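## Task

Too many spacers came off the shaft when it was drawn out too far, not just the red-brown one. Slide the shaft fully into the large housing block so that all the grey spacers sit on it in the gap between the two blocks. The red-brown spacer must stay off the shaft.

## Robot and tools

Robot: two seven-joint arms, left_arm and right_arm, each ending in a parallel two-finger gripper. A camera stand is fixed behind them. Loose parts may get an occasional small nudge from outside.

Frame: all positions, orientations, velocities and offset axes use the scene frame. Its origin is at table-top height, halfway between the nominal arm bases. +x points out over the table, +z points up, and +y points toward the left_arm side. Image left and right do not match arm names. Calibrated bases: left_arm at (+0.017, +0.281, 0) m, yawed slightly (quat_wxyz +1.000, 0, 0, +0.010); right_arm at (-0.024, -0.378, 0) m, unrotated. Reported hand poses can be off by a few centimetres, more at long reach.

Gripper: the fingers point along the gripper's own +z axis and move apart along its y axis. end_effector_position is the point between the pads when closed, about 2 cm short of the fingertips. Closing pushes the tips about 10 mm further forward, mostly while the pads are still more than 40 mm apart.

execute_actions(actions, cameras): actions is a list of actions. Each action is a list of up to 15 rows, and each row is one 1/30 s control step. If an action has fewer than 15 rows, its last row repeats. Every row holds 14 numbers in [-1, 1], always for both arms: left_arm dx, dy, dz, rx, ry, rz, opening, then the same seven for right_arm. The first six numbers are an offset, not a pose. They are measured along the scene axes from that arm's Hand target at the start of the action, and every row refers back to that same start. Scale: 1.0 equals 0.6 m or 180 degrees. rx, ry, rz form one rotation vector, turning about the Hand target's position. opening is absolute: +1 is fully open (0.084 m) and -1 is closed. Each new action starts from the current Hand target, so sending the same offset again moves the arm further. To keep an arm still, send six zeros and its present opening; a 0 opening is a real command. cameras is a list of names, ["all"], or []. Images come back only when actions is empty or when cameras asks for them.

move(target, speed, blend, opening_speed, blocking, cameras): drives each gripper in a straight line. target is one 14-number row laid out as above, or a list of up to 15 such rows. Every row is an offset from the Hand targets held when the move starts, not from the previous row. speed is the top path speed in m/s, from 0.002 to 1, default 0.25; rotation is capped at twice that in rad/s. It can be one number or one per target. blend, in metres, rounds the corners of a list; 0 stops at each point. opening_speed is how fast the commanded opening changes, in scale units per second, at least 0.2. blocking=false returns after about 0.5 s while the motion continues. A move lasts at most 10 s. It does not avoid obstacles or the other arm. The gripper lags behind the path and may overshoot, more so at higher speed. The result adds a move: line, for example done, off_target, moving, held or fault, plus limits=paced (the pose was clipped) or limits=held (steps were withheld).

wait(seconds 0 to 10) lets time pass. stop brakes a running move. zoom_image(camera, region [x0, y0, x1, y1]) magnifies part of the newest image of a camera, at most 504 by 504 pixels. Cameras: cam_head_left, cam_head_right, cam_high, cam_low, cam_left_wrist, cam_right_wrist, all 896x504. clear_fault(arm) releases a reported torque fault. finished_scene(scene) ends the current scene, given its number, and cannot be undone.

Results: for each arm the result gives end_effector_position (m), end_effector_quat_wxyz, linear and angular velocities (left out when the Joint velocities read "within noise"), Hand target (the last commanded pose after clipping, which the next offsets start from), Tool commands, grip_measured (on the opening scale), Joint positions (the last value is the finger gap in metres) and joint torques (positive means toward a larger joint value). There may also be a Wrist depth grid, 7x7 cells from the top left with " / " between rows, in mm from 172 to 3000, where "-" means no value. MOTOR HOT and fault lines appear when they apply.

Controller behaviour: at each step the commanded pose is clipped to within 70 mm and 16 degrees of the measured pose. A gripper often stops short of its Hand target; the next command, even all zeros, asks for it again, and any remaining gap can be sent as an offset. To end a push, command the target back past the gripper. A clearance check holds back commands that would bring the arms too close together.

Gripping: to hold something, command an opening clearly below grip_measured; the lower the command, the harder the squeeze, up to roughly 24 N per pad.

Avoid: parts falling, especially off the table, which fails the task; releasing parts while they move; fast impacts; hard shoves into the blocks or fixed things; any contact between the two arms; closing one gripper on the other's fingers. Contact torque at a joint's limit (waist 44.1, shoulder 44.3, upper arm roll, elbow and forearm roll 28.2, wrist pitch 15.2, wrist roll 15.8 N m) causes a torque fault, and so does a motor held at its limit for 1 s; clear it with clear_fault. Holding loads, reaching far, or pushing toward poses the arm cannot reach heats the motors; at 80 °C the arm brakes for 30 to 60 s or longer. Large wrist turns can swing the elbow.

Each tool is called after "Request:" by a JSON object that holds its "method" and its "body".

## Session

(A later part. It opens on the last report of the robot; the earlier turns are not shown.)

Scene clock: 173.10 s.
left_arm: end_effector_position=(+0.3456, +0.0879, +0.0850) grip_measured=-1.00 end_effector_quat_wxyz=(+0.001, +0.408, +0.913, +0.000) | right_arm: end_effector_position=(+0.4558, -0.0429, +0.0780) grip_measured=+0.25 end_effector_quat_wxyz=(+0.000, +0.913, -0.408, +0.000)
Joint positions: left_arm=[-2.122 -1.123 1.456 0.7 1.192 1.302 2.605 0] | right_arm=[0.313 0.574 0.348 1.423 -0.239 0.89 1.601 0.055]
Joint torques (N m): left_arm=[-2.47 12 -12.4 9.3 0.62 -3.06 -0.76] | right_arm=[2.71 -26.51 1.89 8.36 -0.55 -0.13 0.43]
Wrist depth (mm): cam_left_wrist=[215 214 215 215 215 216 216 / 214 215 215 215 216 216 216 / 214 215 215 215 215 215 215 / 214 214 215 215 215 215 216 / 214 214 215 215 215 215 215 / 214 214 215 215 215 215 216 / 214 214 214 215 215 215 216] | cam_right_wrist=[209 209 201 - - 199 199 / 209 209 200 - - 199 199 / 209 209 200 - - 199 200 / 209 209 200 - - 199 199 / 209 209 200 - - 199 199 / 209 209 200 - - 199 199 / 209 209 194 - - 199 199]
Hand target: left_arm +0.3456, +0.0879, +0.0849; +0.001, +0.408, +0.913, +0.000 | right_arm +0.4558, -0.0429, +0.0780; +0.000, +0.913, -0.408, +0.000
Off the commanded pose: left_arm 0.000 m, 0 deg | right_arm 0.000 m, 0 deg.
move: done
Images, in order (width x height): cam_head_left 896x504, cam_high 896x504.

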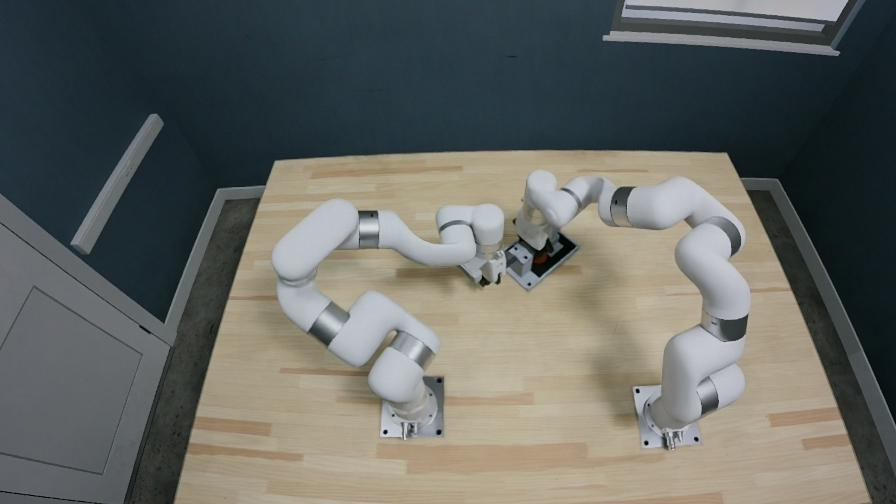

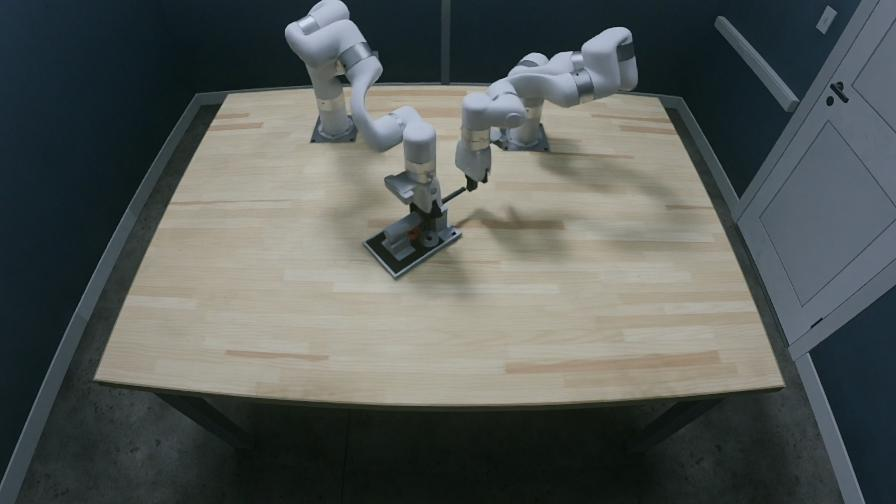

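Request:
{"method": "move", "body": {"target": [[0.0328,-0.0366,0,0,0,0,-1,0,0,0,0,0,0,-0.1]], "speed": 0.02, "cameras": ["cam_head_left","cam_high","cam_right_wrist"]}}

Request:
{"method": "zoom_image", "body": {"camera": "cam_high", "region": [390, 125, 490, 225]}}

Scene clock: 175.40 s.
left_arm: end_effector_position=(+0.3653, +0.0660, +0.0849) grip_measured=-1.00 end_effector_quat_wxyz=(+0.001, +0.408, +0.913, +0.000) | right_arm: end_effector_position=(+0.4558, -0.0429, +0.0780) grip_measured=+0.25 end_effector_quat_wxyz=(+0.000, +0.913, -0.408, +0.000)
Joint positions: left_arm=[-2.235 -1.114 1.504 0.797 1.192 1.301 2.601 0] | right_arm=[0.313 0.574 0.348 1.423 -0.239 0.89 1.601 0.055]
Joint torques (N m): left_arm=[-4.86 19.63 -17.32 19.13 2.68 -11.21 -0.83] | right_arm=[14.64 -30.7 15.59 5.95 3.39 0.75 0.02]
Wrist depth (mm): cam_left_wrist=[214 214 215 215 215 215 215 / 214 214 214 215 215 215 215 / 214 214 214 215 214 215 215 / 214 214 214 214 215 215 215 / 213 214 214 215 214 215 215 / 213 214 214 214 214 215 215 / 213 214 214 214 214 214 214] | cam_right_wrist=[209 209 200 - - 200 199 / 209 209 201 - - 199 199 / 209 209 200 - - 200 199 / 209 209 200 - - 199 199 / 209 209 200 - - 199 199 / 209 209 200 - - 199 199 / 209 209 194 - - 199 199]
Hand target: left_arm +0.3653, +0.0659, +0.0849; +0.001, +0.408, +0.913, +0.000 | right_arm +0.4558, -0.0429, +0.0780; +0.000, +0.913, -0.408, +0.000
Off the commanded pose: left_arm 0.000 m, 0 deg | right_arm 0.000 m, 0 deg.
move: done
Images, in order (width x height): cam_head_left 896x504, cam_high 896x504, cam_right_wrist 896x504.

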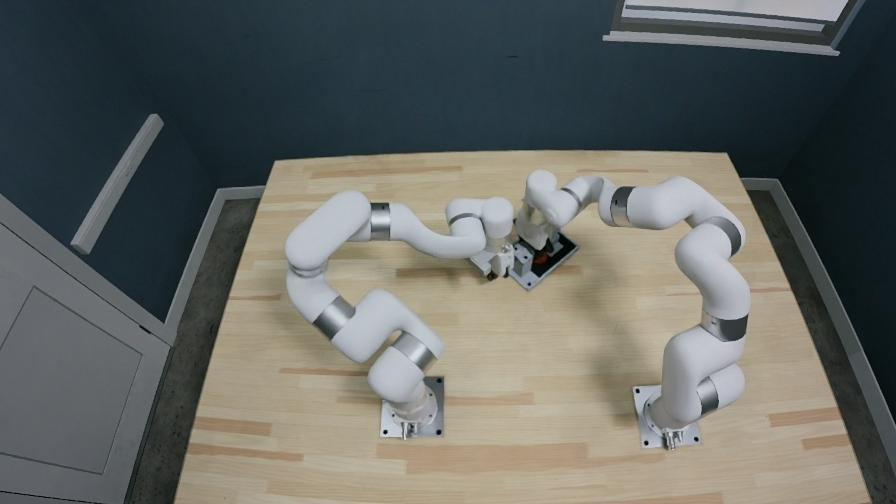

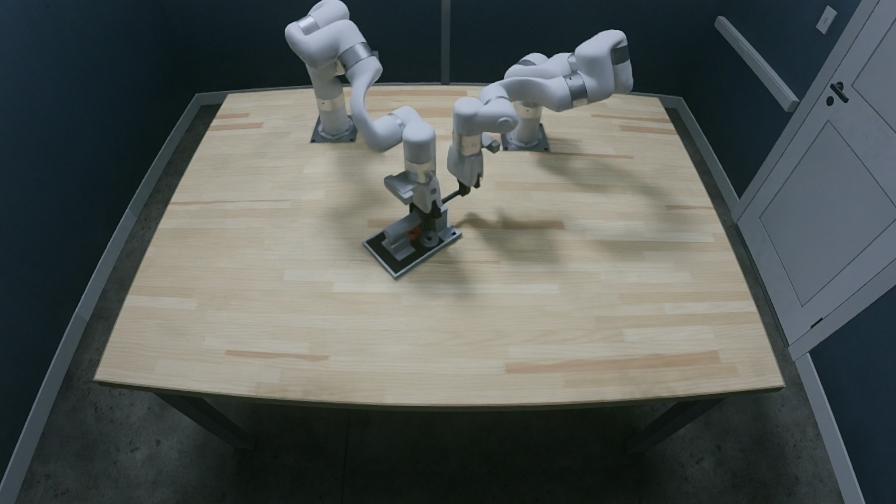

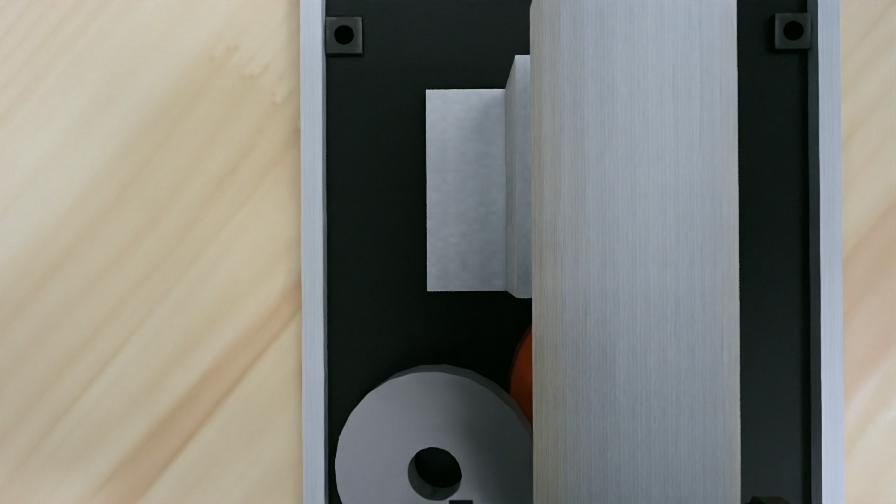

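Scaled by 5.040 from the camera's 896x504 image, which has a finer 1280x720 frame.

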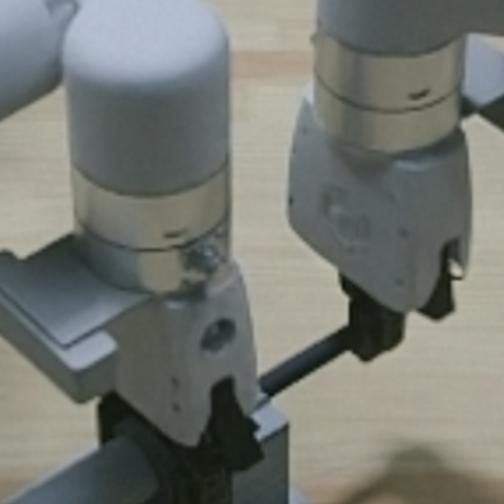

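Request:
{"method": "move", "body": {"target": [[0,0,0,0,0,0,-1,0,0,0.0025,0,0,0,-0.1]], "speed": 0.02}}

Request:
{"method": "move", "body": {"target": [[0,0,0,0,0,0,-1,0,0,0.0025,0,0,0,-0.1]], "speed": 0.02}}

Scene clock: 176.53 s.
left_arm: end_effector_position=(+0.3653, +0.0659, +0.0849) grip_measured=-1.00 end_effector_quat_wxyz=(+0.001, +0.408, +0.913, +0.000) | right_arm: end_effector_position=(+0.4558, -0.0429, +0.0795) grip_measured=+0.25 end_effector_quat_wxyz=(+0.000, +0.913, -0.408, +0.000)
Joint positions: left_arm=[-2.235 -1.113 1.504 0.797 1.192 1.301 2.601 0] | right_arm=[0.313 0.572 0.348 1.424 -0.238 0.893 1.601 0.055]
Joint torques (N m): left_arm=[-3.67 19.28 -18.82 18.13 2.51 -10.64 -0.68] | right_arm=[7.02 -39.12 14.95 8.78 3.43 1.8 -0.73]
Wrist depth (mm): cam_left_wrist=[214 214 215 215 215 216 215 / 214 215 215 215 215 215 215 / 214 214 214 215 215 215 215 / 213 214 214 214 214 215 215 / 214 213 214 215 215 215 215 / 213 214 214 214 214 215 215 / 213 213 213 214 214 215 214] | cam_right_wrist=[211 210 202 - - 201 201 / 210 210 202 - - 201 201 / 210 210 202 - - 201 201 / 210 210 202 - - 201 200 / 210 210 202 - - 201 200 / 210 210 201 - - 200 200 / 210 210 195 - - 201 200]
Hand target: left_arm +0.3653, +0.0659, +0.0849; +0.001, +0.408, +0.913, +0.000 | right_arm +0.4558, -0.0429, +0.0795; +0.000, +0.913, -0.408, +0.000
Off the commanded pose: left_arm 0.000 m, 0 deg | right_arm 0.000 m, 0 deg.
move: done

Scene clock: 177.23 s.
left_arm: end_effector_position=(+0.3654, +0.0658, +0.0850) grip_measured=-1.00 end_effector_quat_wxyz=(+0.001, +0.408, +0.913, +0.000) | right_arm: end_effector_position=(+0.4558, -0.0428, +0.0811) grip_measured=+0.25 end_effector_quat_wxyz=(-0.001, +0.913, -0.408, +0.000)
Joint positions: left_arm=[-2.235 -1.113 1.504 0.798 1.192 1.3 2.601 0] | right_arm=[0.312 0.569 0.349 1.425 -0.237 0.896 1.6 0.055]
Joint torques (N m): left_arm=[-1.92 19.75 -16.29 12.44 1.41 -7.49 -0.36] | right_arm=[2.63 -29.78 8.57 7.42 2.5 1.22 -0.57]
Wrist depth (mm): cam_left_wrist=[215 215 215 215 215 216 215 / 214 215 215 215 215 215 215 / 214 214 214 215 215 216 215 / 214 214 214 215 215 215 215 / 214 214 214 214 215 215 215 / 214 214 214 215 214 215 215 / 214 214 214 214 215 215 215] | cam_right_wrist=[213 212 201 - - 203 202 / 213 212 204 - - 203 202 / 212 212 204 - - 203 202 / 212 212 203 - - 202 202 / 212 212 204 - - 202 202 / 212 212 203 - - 202 202 / 212 212 197 - - 202 202]
Hand target: left_arm +0.3653, +0.0659, +0.0849; +0.001, +0.408, +0.913, +0.000 | right_arm +0.4558, -0.0429, +0.0810; +0.000, +0.913, -0.408, +0.000
Off the commanded pose: left_arm 0.000 m, 0 deg | right_arm 0.000 m, 0 deg.
move: done

Request:
{"method": "move", "body": {"target": [[0.0027,-0.0030,0,0,0,0,-1,0,0,0,0,0,0,-0.1]], "speed": 0.02, "cameras": ["cam_right_wrist"]}}

Scene clock: 178.10 s.
left_arm: end_effector_position=(+0.3669, +0.0642, +0.0849) grip_measured=-1.00 end_effector_quat_wxyz=(+0.001, +0.408, +0.913, +0.000) | right_arm: end_effector_position=(+0.4559, -0.0430, +0.0810) grip_measured=+0.25 end_effector_quat_wxyz=(+0.000, +0.913, -0.408, +0.000)
Joint positions: left_arm=[-2.244 -1.113 1.508 0.805 1.192 1.301 2.601 0] | right_arm=[0.312 0.569 0.349 1.425 -0.237 0.896 1.6 0.055]
Joint torques (N m): left_arm=[-5.25 19.53 -16.49 17.26 3.04 -9.32 0.28] | right_arm=[7.69 -21.39 9.83 4.56 1.56 0.15 -0.4]
Wrist depth (mm): cam_left_wrist=[214 214 214 215 215 215 216 / 214 214 214 215 215 215 215 / 214 214 214 215 215 215 215 / 214 214 214 214 215 215 215 / 214 214 214 214 214 215 215 / 213 214 214 214 215 215 215 / 213 214 214 214 215 215 214] | cam_right_wrist=[213 212 201 - - 203 203 / 212 212 204 - - 203 203 / 213 212 204 - - 203 203 / 213 212 204 - - 203 202 / 212 212 204 - - 202 202 / 212 212 204 - - 202 202 / 212 212 198 - - 202 202]
Hand target: left_arm +0.3669, +0.0641, +0.0849; +0.001, +0.408, +0.913, +0.000 | right_arm +0.4558, -0.0429, +0.0810; +0.000, +0.913, -0.408, +0.000
Off the commanded pose: left_arm 0.000 m, 0 deg | right_arm 0.000 m, 0 deg.
move: done
Images, in order (width x height): cam_right_wrist 896x504.

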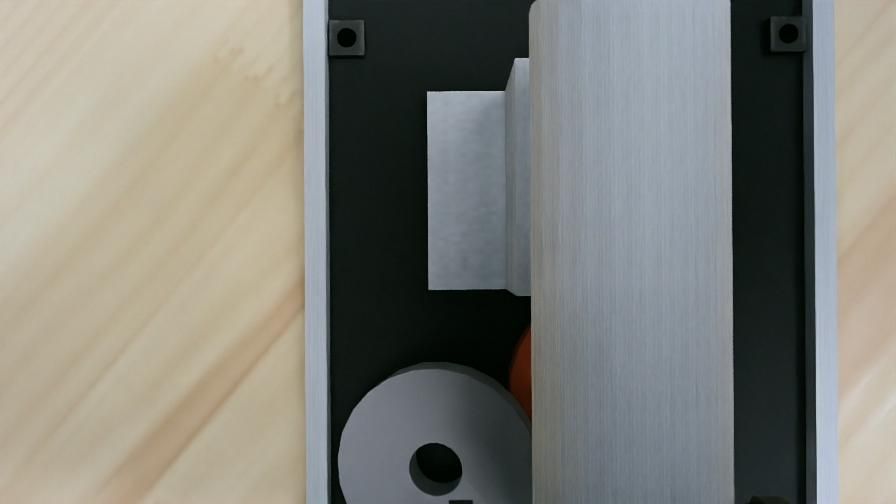

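Request:
{"method": "move", "body": {"target": [[0.0033,-0.0037,0,0,0,0,-1,0,0,0,0,0,0,-0.1]], "speed": 0.02, "cameras": ["cam_right_wrist","cam_high"]}}

Request:
{"method": "zoom_image", "body": {"camera": "cam_high", "region": [370, 155, 480, 265]}}

Scene clock: 179.13 s.
left_arm: end_effector_position=(+0.3689, +0.0619, +0.0849) grip_measured=-1.00 end_effector_quat_wxyz=(+0.001, +0.408, +0.913, +0.000) | right_arm: end_effector_position=(+0.4558, -0.0429, +0.0809) grip_measured=+0.25 end_effector_quat_wxyz=(+0.000, +0.913, -0.408, +0.000)
Joint positions: left_arm=[-2.255 -1.112 1.512 0.815 1.192 1.301 2.601 0] | right_arm=[0.312 0.569 0.349 1.425 -0.237 0.896 1.6 0.055]
Joint torques (N m): left_arm=[-4.78 20.08 -16.27 16.94 2.04 -8.75 0.52] | right_arm=[13.61 -25.68 13.58 4.78 2.14 0.39 0.09]
Wrist depth (mm): cam_left_wrist=[214 214 214 215 215 215 216 / 214 214 214 214 215 215 215 / 214 214 214 214 215 215 216 / 213 214 214 214 215 215 215 / 214 214 214 214 215 215 215 / 213 214 214 214 214 214 215 / 213 213 214 214 214 214 215] | cam_right_wrist=[213 212 201 - - 203 203 / 212 212 204 - - 203 202 / 212 212 204 - - 203 202 / 212 212 203 - - 202 202 / 212 212 204 - - 202 202 / 212 212 203 - - 202 202 / 212 212 197 - - 202 202]
Hand target: left_arm +0.3689, +0.0619, +0.0849; +0.001, +0.408, +0.913, +0.000 | right_arm +0.4558, -0.0429, +0.0810; +0.000, +0.913, -0.408, +0.000
Off the commanded pose: left_arm 0.000 m, 0 deg | right_arm 0.000 m, 0 deg.
move: done
Images, in order (width x height): cam_high 896x504, cam_right_wrist 896x504.

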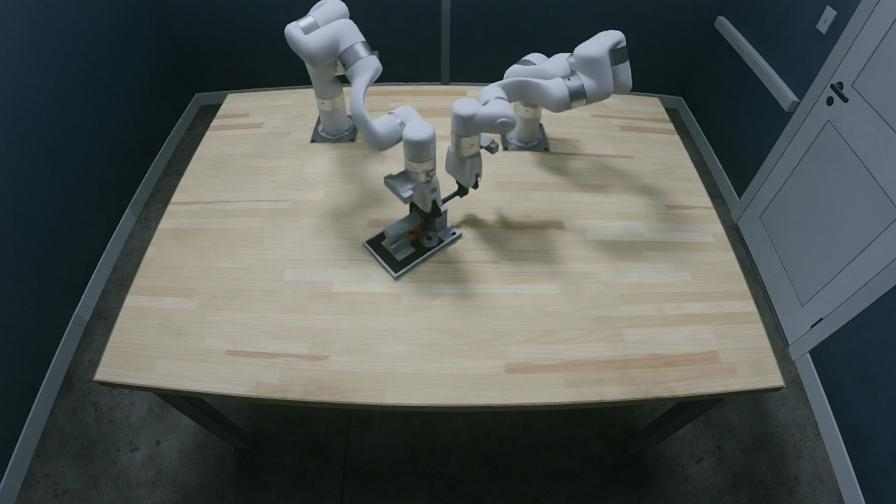

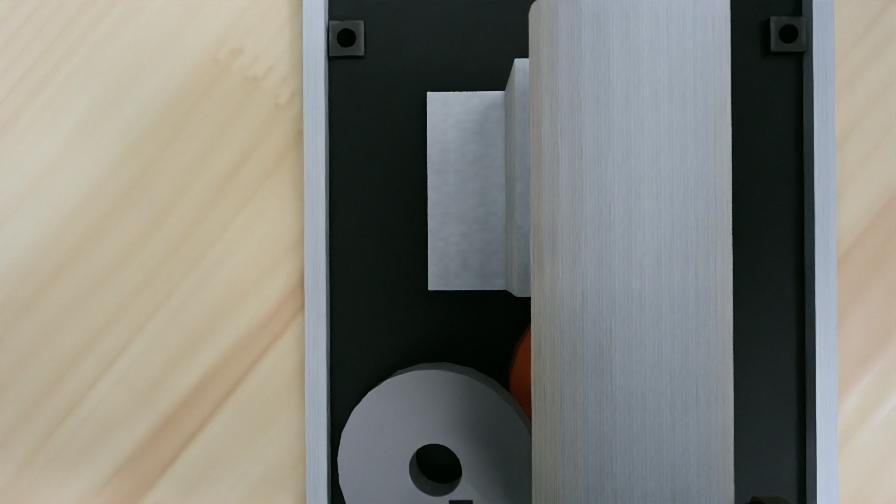

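Scaled by 4.582 from the camera's 896x504 image, which has a finer 1280x720 frame.

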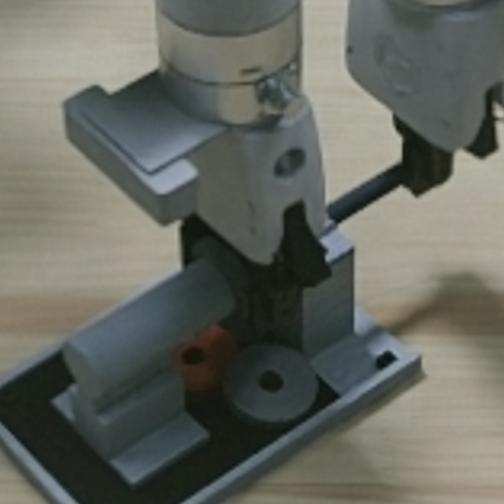

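Request:
{"method": "move", "body": {"target": [[0,0,0,0,0,0,-1,0,0,0.0033,0,0,0,-0.1]], "speed": 0.02}}

Request:
{"method": "move", "body": {"target": [[0,0,0,0,0,0,-1,0,0,-0.0033,0,0,0,-0.1]], "speed": 0.02}}

Request:
{"method": "move", "body": {"target": [[0,0,0,0,0,0,-1,0,0,-0.0033,0,0,0,-0.1]], "speed": 0.02}}

Scene clock: 180.17 s.
left_arm: end_effector_position=(+0.3689, +0.0619, +0.0850) grip_measured=-1.00 end_effector_quat_wxyz=(+0.001, +0.408, +0.913, +0.000) | right_arm: end_effector_position=(+0.4557, -0.0427, +0.0829) grip_measured=+0.25 end_effector_quat_wxyz=(-0.001, +0.913, -0.408, +0.000)
Joint positions: left_arm=[-2.255 -1.112 1.512 0.816 1.192 1.301 2.602 0] | right_arm=[0.312 0.566 0.35 1.426 -0.236 0.9 1.599 0.055]
Joint torques (N m): left_arm=[-2.26 21.21 -16.45 10.96 0.73 -5.69 0.62] | right_arm=[-2.83 -41.32 4.22 10.37 1.05 2.35 -0.89]
Wrist depth (mm): cam_left_wrist=[214 214 215 215 215 215 216 / 214 214 214 215 215 215 215 / 214 214 215 214 215 215 215 / 214 214 214 214 215 215 215 / 214 214 214 214 214 215 215 / 213 214 214 214 215 215 215 / 213 214 214 214 214 214 215] | cam_right_wrist=[214 213 202 - - 204 204 / 214 213 205 - - 204 204 / 213 213 205 - - 204 204 / 214 213 205 - - 204 204 / 213 213 205 - - 204 204 / 213 213 205 - - 204 204 / 213 213 199 - - 203 204]
Hand target: left_arm +0.3689, +0.0619, +0.0849; +0.001, +0.408, +0.913, +0.000 | right_arm +0.4558, -0.0429, +0.0830; +0.000, +0.913, -0.408, +0.000
Off the commanded pose: left_arm 0.000 m, 0 deg | right_arm 0.000 m, 0 deg.
move: done

Scene clock: 180.87 s.
left_arm: end_effector_position=(+0.3689, +0.0619, +0.0850) grip_measured=-1.00 end_effector_quat_wxyz=(+0.001, +0.408, +0.913, +0.000) | right_arm: end_effector_position=(+0.4559, -0.0429, +0.0812) grip_measured=+0.25 end_effector_quat_wxyz=(-0.001, +0.913, -0.408, +0.000)
Joint positions: left_arm=[-2.255 -1.112 1.512 0.816 1.191 1.301 2.602 0] | right_arm=[0.312 0.569 0.349 1.425 -0.237 0.897 1.6 0.055]
Joint torques (N m): left_arm=[1.31 21.08 -13.81 7.79 -0.33 -3.11 0.62] | right_arm=[4.18 -18.65 1.32 4.3 -0.64 -0.22 0.65]
Wrist depth (mm): cam_left_wrist=[214 214 215 215 215 216 216 / 214 214 215 215 215 216 216 / 214 215 215 215 215 215 215 / 214 214 214 215 215 215 216 / 214 214 215 214 214 215 215 / 214 214 214 215 215 215 215 / 214 214 214 214 214 215 215] | cam_right_wrist=[213 213 200 - - 203 203 / 213 213 204 - - 203 203 / 213 212 204 - - 203 203 / 213 212 204 - - 203 203 / 213 212 204 - - 203 203 / 213 212 204 - - 203 203 / 213 212 198 - - 203 202]
Hand target: left_arm +0.3689, +0.0619, +0.0849; +0.001, +0.408, +0.913, +0.000 | right_arm +0.4558, -0.0429, +0.0810; +0.000, +0.913, -0.408, +0.000
Off the commanded pose: left_arm 0.000 m, 0 deg | right_arm 0.000 m, 0 deg.
move: done

Scene clock: 181.57 s.
left_arm: end_effector_position=(+0.3689, +0.0619, +0.0849) grip_measured=-1.00 end_effector_quat_wxyz=(+0.001, +0.408, +0.913, +0.000) | right_arm: end_effector_position=(+0.4558, -0.0429, +0.0790) grip_measured=+0.25 end_effector_quat_wxyz=(+0.000, +0.913, -0.408, +0.000)
Joint positions: left_arm=[-2.255 -1.112 1.513 0.816 1.191 1.301 2.602 0] | right_arm=[0.313 0.572 0.348 1.423 -0.239 0.892 1.601 0.055]
Joint torques (N m): left_arm=[1.52 20.86 -13.63 7.17 -0.39 -2.7 0.59] | right_arm=[3.19 -14.12 0.08 2.87 -0.72 -0.21 0.72]
Wrist depth (mm): cam_left_wrist=[214 214 215 215 215 216 215 / 214 214 215 215 215 215 216 / 214 214 215 215 215 216 215 / 214 214 215 214 214 215 215 / 214 214 214 214 215 215 215 / 214 214 214 215 215 215 215 / 214 214 214 214 214 215 215] | cam_right_wrist=[211 211 201 - - 201 201 / 211 211 202 - - 201 201 / 211 211 202 - - 201 201 / 211 211 202 - - 201 201 / 211 210 202 - - 201 201 / 211 210 202 - - 201 201 / 211 210 196 - - 201 201]
Hand target: left_arm +0.3689, +0.0619, +0.0849; +0.001, +0.408, +0.913, +0.000 | right_arm +0.4558, -0.0429, +0.0790; +0.000, +0.913, -0.408, +0.000
Off the commanded pose: left_arm 0.000 m, 0 deg | right_arm 0.000 m, 0 deg.
move: done

Request:
{"method": "move", "body": {"target": [[0,0,0,0,0,0,-1,0,0,0.0015,0,0,0,0.5]], "opening_speed": 0.5}}

Request:
{"method": "move", "body": {"target": [[0,0,0,0,0,0,-1,0,0,0.22,0,0,0,0.7]], "speed": 0.1, "cameras": ["cam_right_wrist","cam_high","cam_low"]}}

Request:
{"method": "zoom_image", "body": {"camera": "cam_high", "region": [370, 155, 480, 265]}}

Request:
{"method": "zoom_image", "body": {"camera": "cam_low", "region": [410, 215, 500, 305]}}

Scene clock: 183.53 s.
left_arm: end_effector_position=(+0.3689, +0.0619, +0.0849) grip_measured=-1.00 end_effector_quat_wxyz=(+0.001, +0.408, +0.913, +0.000) | right_arm: end_effector_position=(+0.4558, -0.0429, +0.0799) grip_measured=+0.49 end_effector_quat_wxyz=(+0.000, +0.913, -0.408, +0.000)
Joint positions: left_arm=[-2.255 -1.112 1.513 0.816 1.191 1.301 2.602 0] | right_arm=[0.313 0.571 0.348 1.424 -0.238 0.894 1.6 0.065]
Joint torques (N m): left_arm=[1.49 21.07 -13.98 7.21 -0.39 -2.66 0.57] | right_arm=[-1.88 -35.71 4.6 13.19 0.16 -1.75 -0.01]
Wrist depth (mm): cam_left_wrist=[214 214 215 215 216 216 215 / 214 214 214 215 215 215 216 / 214 214 215 215 215 215 216 / 214 214 215 214 215 215 215 / 214 214 214 214 215 215 215 / 214 214 214 214 215 215 215 / 214 214 214 215 214 215 215] | cam_right_wrist=[210 210 202 - - 201 201 / 210 210 202 - - 201 201 / 211 210 202 - - 201 201 / 210 210 202 - - 201 201 / 210 210 202 - - 201 201 / 210 210 202 - - 201 201 / 210 210 196 - - 201 201]
Hand target: left_arm +0.3689, +0.0619, +0.0849; +0.001, +0.408, +0.913, +0.000 | right_arm +0.4558, -0.0429, +0.0799; +0.000, +0.913, -0.408, +0.000
Off the commanded pose: left_arm 0.000 m, 0 deg | right_arm 0.000 m, 0 deg.
move: done

Scene clock: 185.33 s.
left_arm: end_effector_position=(+0.3689, +0.0619, +0.0849) grip_measured=-1.00 end_effector_quat_wxyz=(+0.001, +0.408, +0.913, +0.000) | right_arm: end_effector_position=(+0.4558, -0.0429, +0.2119) grip_measured=+0.70 end_effector_quat_wxyz=(+0.000, +0.913, -0.408, +0.000)
Joint positions: left_arm=[-2.255 -1.112 1.513 0.816 1.191 1.301 2.602 0] | right_arm=[0.297 0.423 0.387 1.596 -0.166 1.205 1.553 0.073]
Joint torques (N m): left_arm=[1.57 20.88 -14.28 7.23 -0.43 -2.69 0.62] | right_arm=[3.1 -35.18 4.45 14 1.27 -0.99 -0.4]
Wrist depth (mm): cam_left_wrist=[214 214 215 215 215 215 216 / 214 215 214 215 215 215 216 / 214 214 214 215 215 215 215 / 214 214 214 215 215 215 215 / 214 214 214 215 215 215 215 / 214 214 214 215 215 215 215 / 214 214 214 214 215 215 215] | cam_right_wrist=[343 342 342 341 341 340 340 / 343 341 341 333 332 340 340 / 343 342 342 332 246 340 340 / 342 342 340 333 246 339 339 / 342 342 341 333 246 340 340 / 342 342 341 321 245 339 339 / 342 341 341 334 253 339 339]
Hand target: left_arm +0.3689, +0.0619, +0.0849; +0.001, +0.408, +0.913, +0.000 | right_arm +0.4558, -0.0429, +0.2119; +0.000, +0.913, -0.408, +0.000
Off the commanded pose: left_arm 0.000 m, 0 deg | right_arm 0.000 m, 0 deg.
move: done
Images, in order (width x height): cam_high 896x504, cam_low 896x504, cam_right_wrist 896x504.

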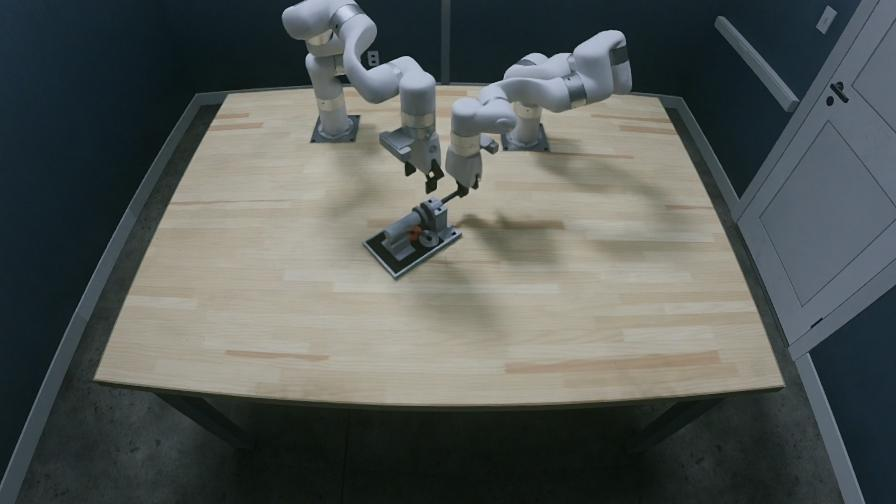

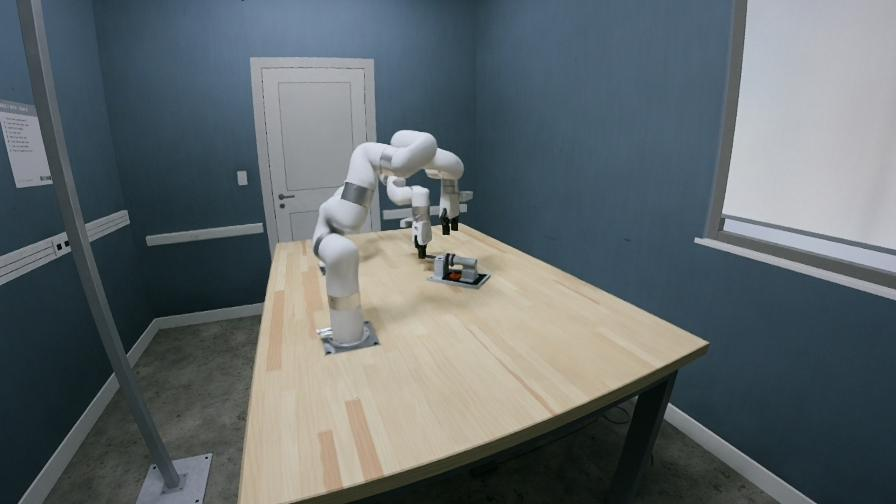

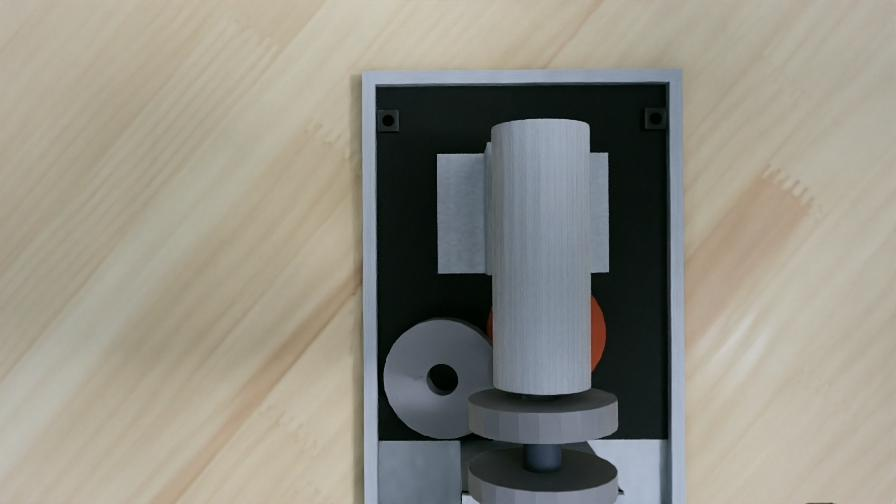

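Scaled by 4.582 from the camera's 896x504 image, which has a finer 1280x720 frame.

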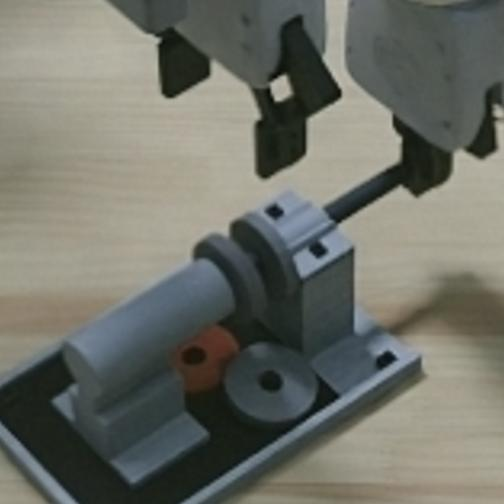

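Scaled by 5.600 from the camera's 896x504 image, which has a finer 1280x720 frame.

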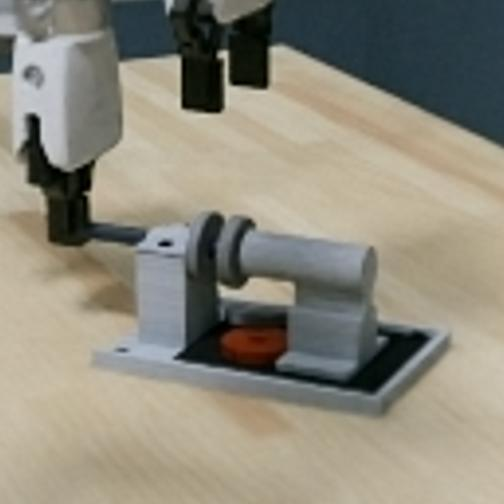

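Request:
{"method": "move", "body": {"target": [[0,0,0,0,0,0,-1,0.0167,-0.0187,0,0,0,0,0.9],[0,0,0,0,0,0,-1,0.0167,-0.0187,-0.221,0,0,0,0.9],[0,0,0,0,0,0,-1,0.0167,-0.0187,-0.221,0,0,0,0]], "speed": [0.1,0.1,0.1], "opening_speed": 0.6}}

Request:
{"method": "move", "body": {"target": [[0,0,0,0,0,0,-1,-0.0172,0.0192,0,0,0,0,0]], "speed": 0.02}}

Request:
{"method": "move", "body": {"target": [[0,0,0,0,0,0,-1,0,0,0,0,0,0,0.8],[0,0,0,0,0,0,-1,0,0,0.221,0,0,0,0.8]], "speed": 0.1, "cameras": ["cam_right_wrist","cam_high"]}}

Request:
{"method": "zoom_image", "body": {"camera": "cam_right_wrist", "region": [440, 324, 700, 504]}}

Scene clock: 190.23 s.
left_arm: end_effector_position=(+0.3689, +0.0619, +0.0849) grip_measured=-1.00 end_effector_quat_wxyz=(+0.001, +0.408, +0.913, +0.000) | right_arm: end_effector_position=(+0.4659, -0.0541, +0.0793) grip_measured=+0.25 end_effector_quat_wxyz=(-0.001, +0.913, -0.408, +0.000)
Joint positions: left_arm=[-2.255 -1.112 1.513 0.816 1.191 1.301 2.602 0] | right_arm=[0.294 0.577 0.342 1.434 -0.236 0.896 1.573 0.055]
Joint torques (N m): left_arm=[1.53 20.75 -14.46 7.25 -0.38 -2.76 0.61] | right_arm=[3.27 -30.91 1.8 10.16 -0.27 -0.11 0.53]
Wrist depth (mm): cam_left_wrist=[214 215 215 215 215 216 216 / 214 214 215 215 215 216 216 / 214 214 215 215 215 215 215 / 214 214 215 214 215 215 216 / 214 214 214 215 215 215 215 / 214 214 214 215 214 215 215 / 213 214 214 214 215 215 215] | cam_right_wrist=[210 210 201 201 201 201 200 / 210 210 201 - - 200 201 / 210 210 201 - - 201 200 / 210 210 201 - - 200 200 / 210 210 201 - - 200 200 / 210 210 201 - - 200 200 / 210 209 195 - - 200 200]
Hand target: left_arm +0.3689, +0.0619, +0.0849; +0.001, +0.408, +0.913, +0.000 | right_arm +0.4658, -0.0541, +0.0793; +0.000, +0.913, -0.408, +0.000
Off the commanded pose: left_arm 0.000 m, 0 deg | right_arm 0.000 m, 0 deg.
move: done

Scene clock: 191.33 s.
left_arm: end_effector_position=(+0.3689, +0.0619, +0.0849) grip_measured=-1.00 end_effector_quat_wxyz=(+0.001, +0.408, +0.913, +0.000) | right_arm: end_effector_position=(+0.4558, -0.0429, +0.0793) grip_measured=+0.25 end_effector_quat_wxyz=(+0.000, +0.913, -0.408, +0.000)
Joint positions: left_arm=[-2.255 -1.112 1.513 0.816 1.191 1.301 2.602 0] | right_arm=[0.314 0.572 0.347 1.423 -0.238 0.892 1.601 0.055]
Joint torques (N m): left_arm=[1.58 20.81 -14.45 7.31 -0.43 -2.74 0.63] | right_arm=[17.97 -32.92 17.13 5.04 2.2 -0.07 -0.15]
Wrist depth (mm): cam_left_wrist=[214 214 214 215 215 215 216 / 215 214 215 215 215 215 215 / 214 214 215 215 215 215 216 / 214 214 214 215 215 215 215 / 214 214 214 215 215 215 215 / 214 214 214 215 215 215 215 / 214 214 214 214 215 215 215] | cam_right_wrist=[211 210 202 - - 201 201 / 211 210 202 - - 201 201 / 210 210 202 - - 201 201 / 210 210 202 - - 201 201 / 210 210 202 - - 201 201 / 210 210 202 - - 200 200 / 210 210 196 - - 200 200]
Hand target: left_arm +0.3689, +0.0619, +0.0849; +0.001, +0.408, +0.913, +0.000 | right_arm +0.4555, -0.0426, +0.0793; +0.000, +0.913, -0.408, +0.000
Off the commanded pose: left_arm 0.000 m, 0 deg | right_arm 0.000 m, 0 deg.
move: done

Scene clock: 193.63 s.
left_arm: end_effector_position=(+0.3689, +0.0619, +0.0849) grip_measured=-1.00 end_effector_quat_wxyz=(+0.001, +0.408, +0.913, +0.000) | right_arm: end_effector_position=(+0.4555, -0.0426, +0.2119) grip_measured=+0.80 end_effector_quat_wxyz=(+0.000, +0.913, -0.408, +0.000)
Joint positions: left_arm=[-2.255 -1.112 1.513 0.816 1.191 1.301 2.602 0] | right_arm=[0.299 0.423 0.385 1.596 -0.165 1.205 1.553 0.077]
Joint torques (N m): left_arm=[1.64 20.8 -14.43 7.33 -0.32 -2.75 0.61] | right_arm=[2.92 -35.25 4.14 14.38 1.14 -1.09 -0.28]
Wrist depth (mm): cam_left_wrist=[214 214 214 215 215 215 215 / 214 214 214 215 215 215 215 / 214 214 214 215 215 215 215 / 214 214 215 215 215 215 215 / 214 214 215 214 215 215 215 / 214 214 214 214 214 215 215 / 214 214 214 214 215 215 215] | cam_right_wrist=[342 342 342 341 341 340 339 / 342 342 341 333 327 340 339 / 342 341 342 333 246 339 339 / 343 341 341 334 246 340 339 / 343 341 341 333 246 340 339 / 342 341 341 321 262 339 339 / 342 341 341 335 236 339 339]
Hand target: left_arm +0.3689, +0.0619, +0.0849; +0.001, +0.408, +0.913, +0.000 | right_arm +0.4555, -0.0426, +0.2119; +0.000, +0.913, -0.408, +0.000
Off the commanded pose: left_arm 0.000 m, 0 deg | right_arm 0.000 m, 0 deg.
move: done
Images, in order (width x height): cam_high 896x504, cam_right_wrist 896x504.

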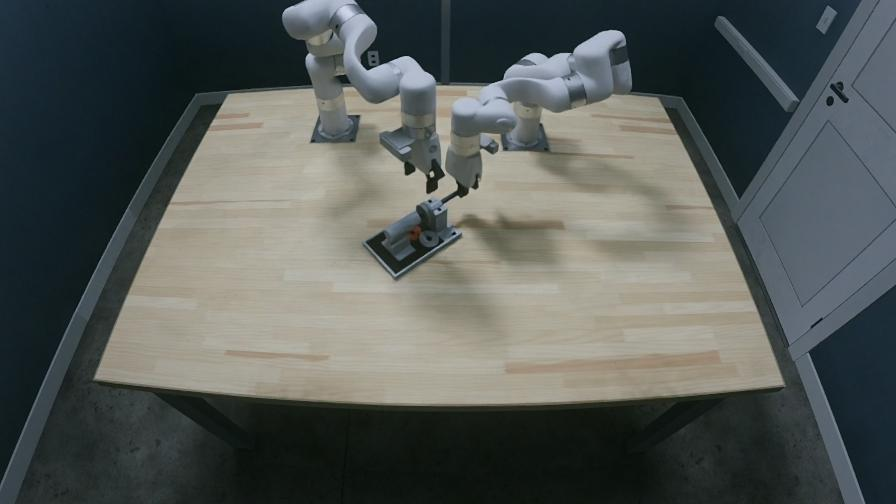

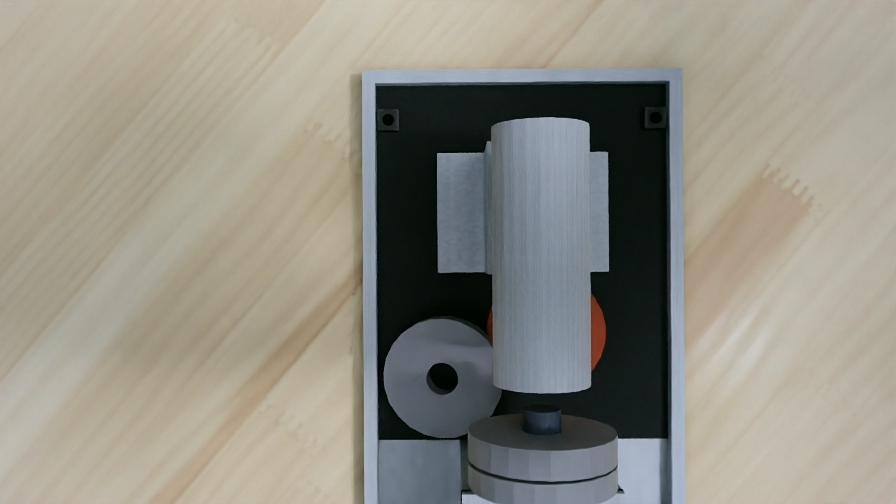

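Scaled by 1.938 from the camera's 896x504 image, which has a finer 1280x720 frame.

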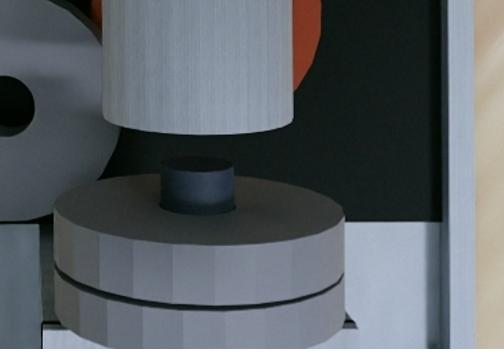

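Request:
{"method": "move", "body": {"target": [[-0.0133,0.0149,0,0,0,0,-1,0,0,0,0,0,0,0.8],[-0.0133,0.0149,0.1,0,0,0,0,0,0,0,0,0,0,0.8],[0.0267,-0.0298,0.1,0,0,0,0,0,0,0,0,0,0,0.8],[0.0267,-0.0298,0.05,0,0,0,0,0,0,0,0,0,0,0.8]], "speed": [0.05,0.1,0.1,0.06], "cameras": ["cam_head_left","cam_high","cam_head_right"]}}

Request:
{"method": "zoom_image", "body": {"camera": "cam_high", "region": [400, 125, 500, 225]}}

Request:
{"method": "zoom_image", "body": {"camera": "cam_head_left", "region": [460, 220, 560, 320]}}

Scene clock: 198.13 s.
left_arm: end_effector_position=(+0.3849, +0.0440, +0.1150) grip_measured=-0.01 end_effector_quat_wxyz=(+0.001, +0.408, +0.913, +0.000) | right_arm: end_effector_position=(+0.4555, -0.0426, +0.2119) grip_measured=+0.80 end_effector_quat_wxyz=(+0.000, +0.913, -0.408, +0.000)
Joint positions: left_arm=[-2.322 -1.078 1.479 0.918 1.121 1.344 2.627 0.044] | right_arm=[0.299 0.422 0.385 1.596 -0.165 1.205 1.553 0.077]
Joint torques (N m): left_arm=[-2.48 15.38 -13.59 6.22 0.66 -3.04 -0.84] | right_arm=[3.26 -34.64 3.75 14.19 -0.03 -0.9 -0.5]
Wrist depth (mm): cam_left_wrist=[245 245 245 245 246 246 245 / 244 245 245 245 246 245 246 / 243 244 245 245 245 245 246 / 244 244 245 245 245 245 245 / 244 244 244 244 245 245 245 / 243 244 244 244 245 245 245 / 244 244 244 244 245 245 245] | cam_right_wrist=[343 342 342 341 341 340 340 / 342 343 342 333 327 340 340 / 343 342 341 333 246 339 339 / 342 342 342 333 246 340 339 / 342 342 341 333 246 340 339 / 342 342 341 321 262 339 339 / 342 341 341 335 236 339 339]
Hand target: left_arm +0.3849, +0.0440, +0.1149; +0.001, +0.408, +0.913, +0.000 | right_arm +0.4555, -0.0426, +0.2119; +0.000, +0.913, -0.408, +0.000
Off the commanded pose: left_arm 0.000 m, 0 deg | right_arm 0.000 m, 0 deg.
move: done
Images, in order (width x height): cam_head_left 896x504, cam_head_right 896x504, cam_high 896x504.

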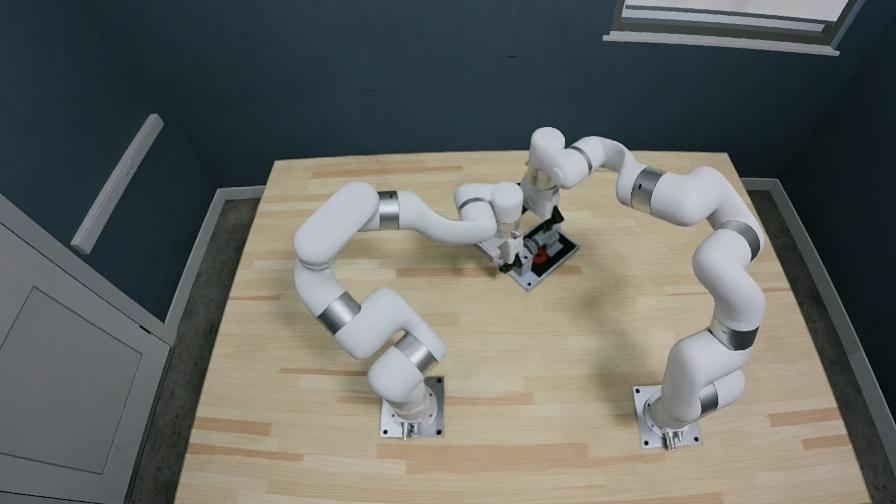

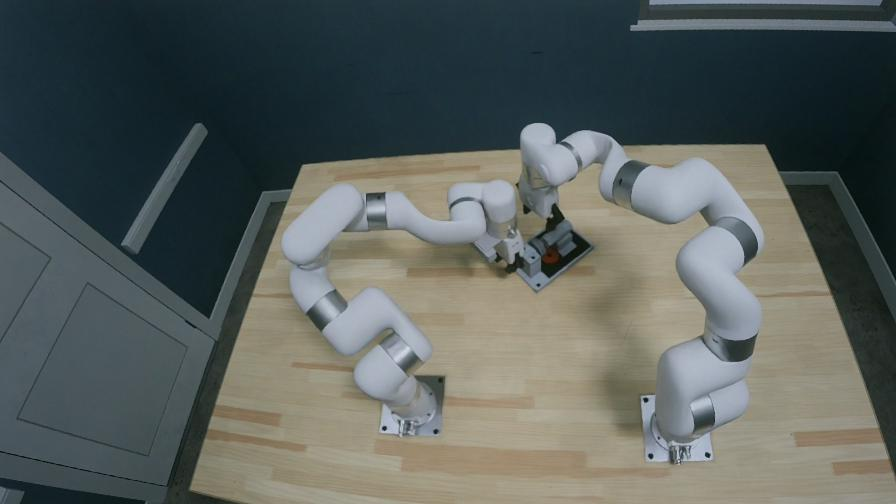

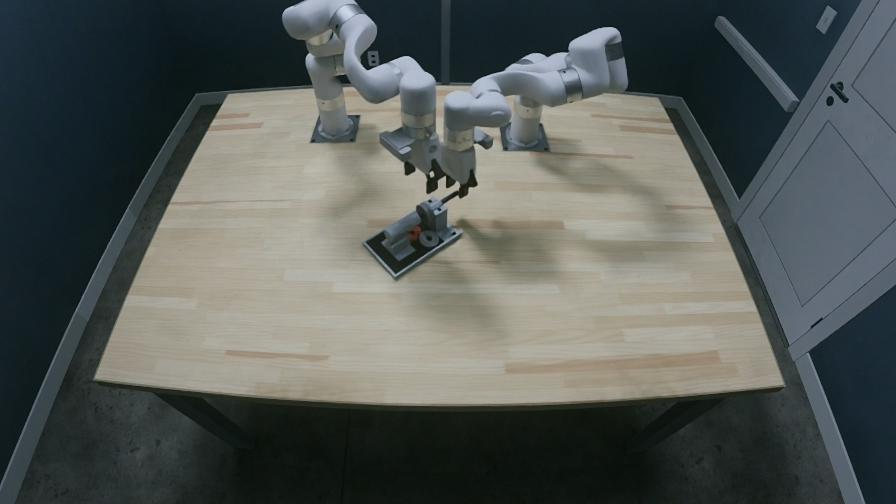

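Scaled by 5.040 from the camera's 896x504 image, which has a finer 1280x720 frame.

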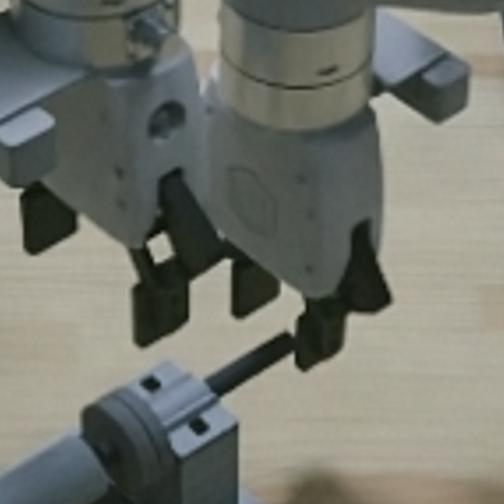

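Scaled by 5.040 from the camera's 896x504 image, which has a finer 1280x720 frame.

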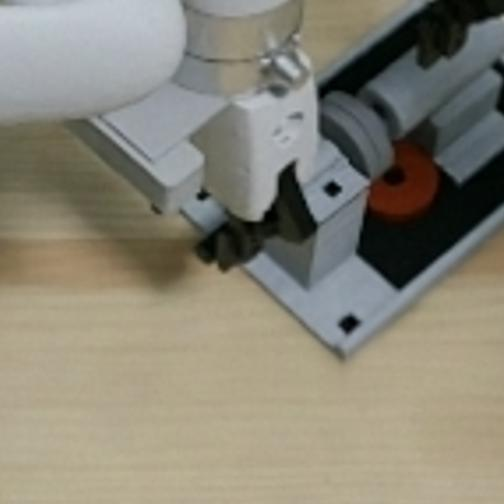

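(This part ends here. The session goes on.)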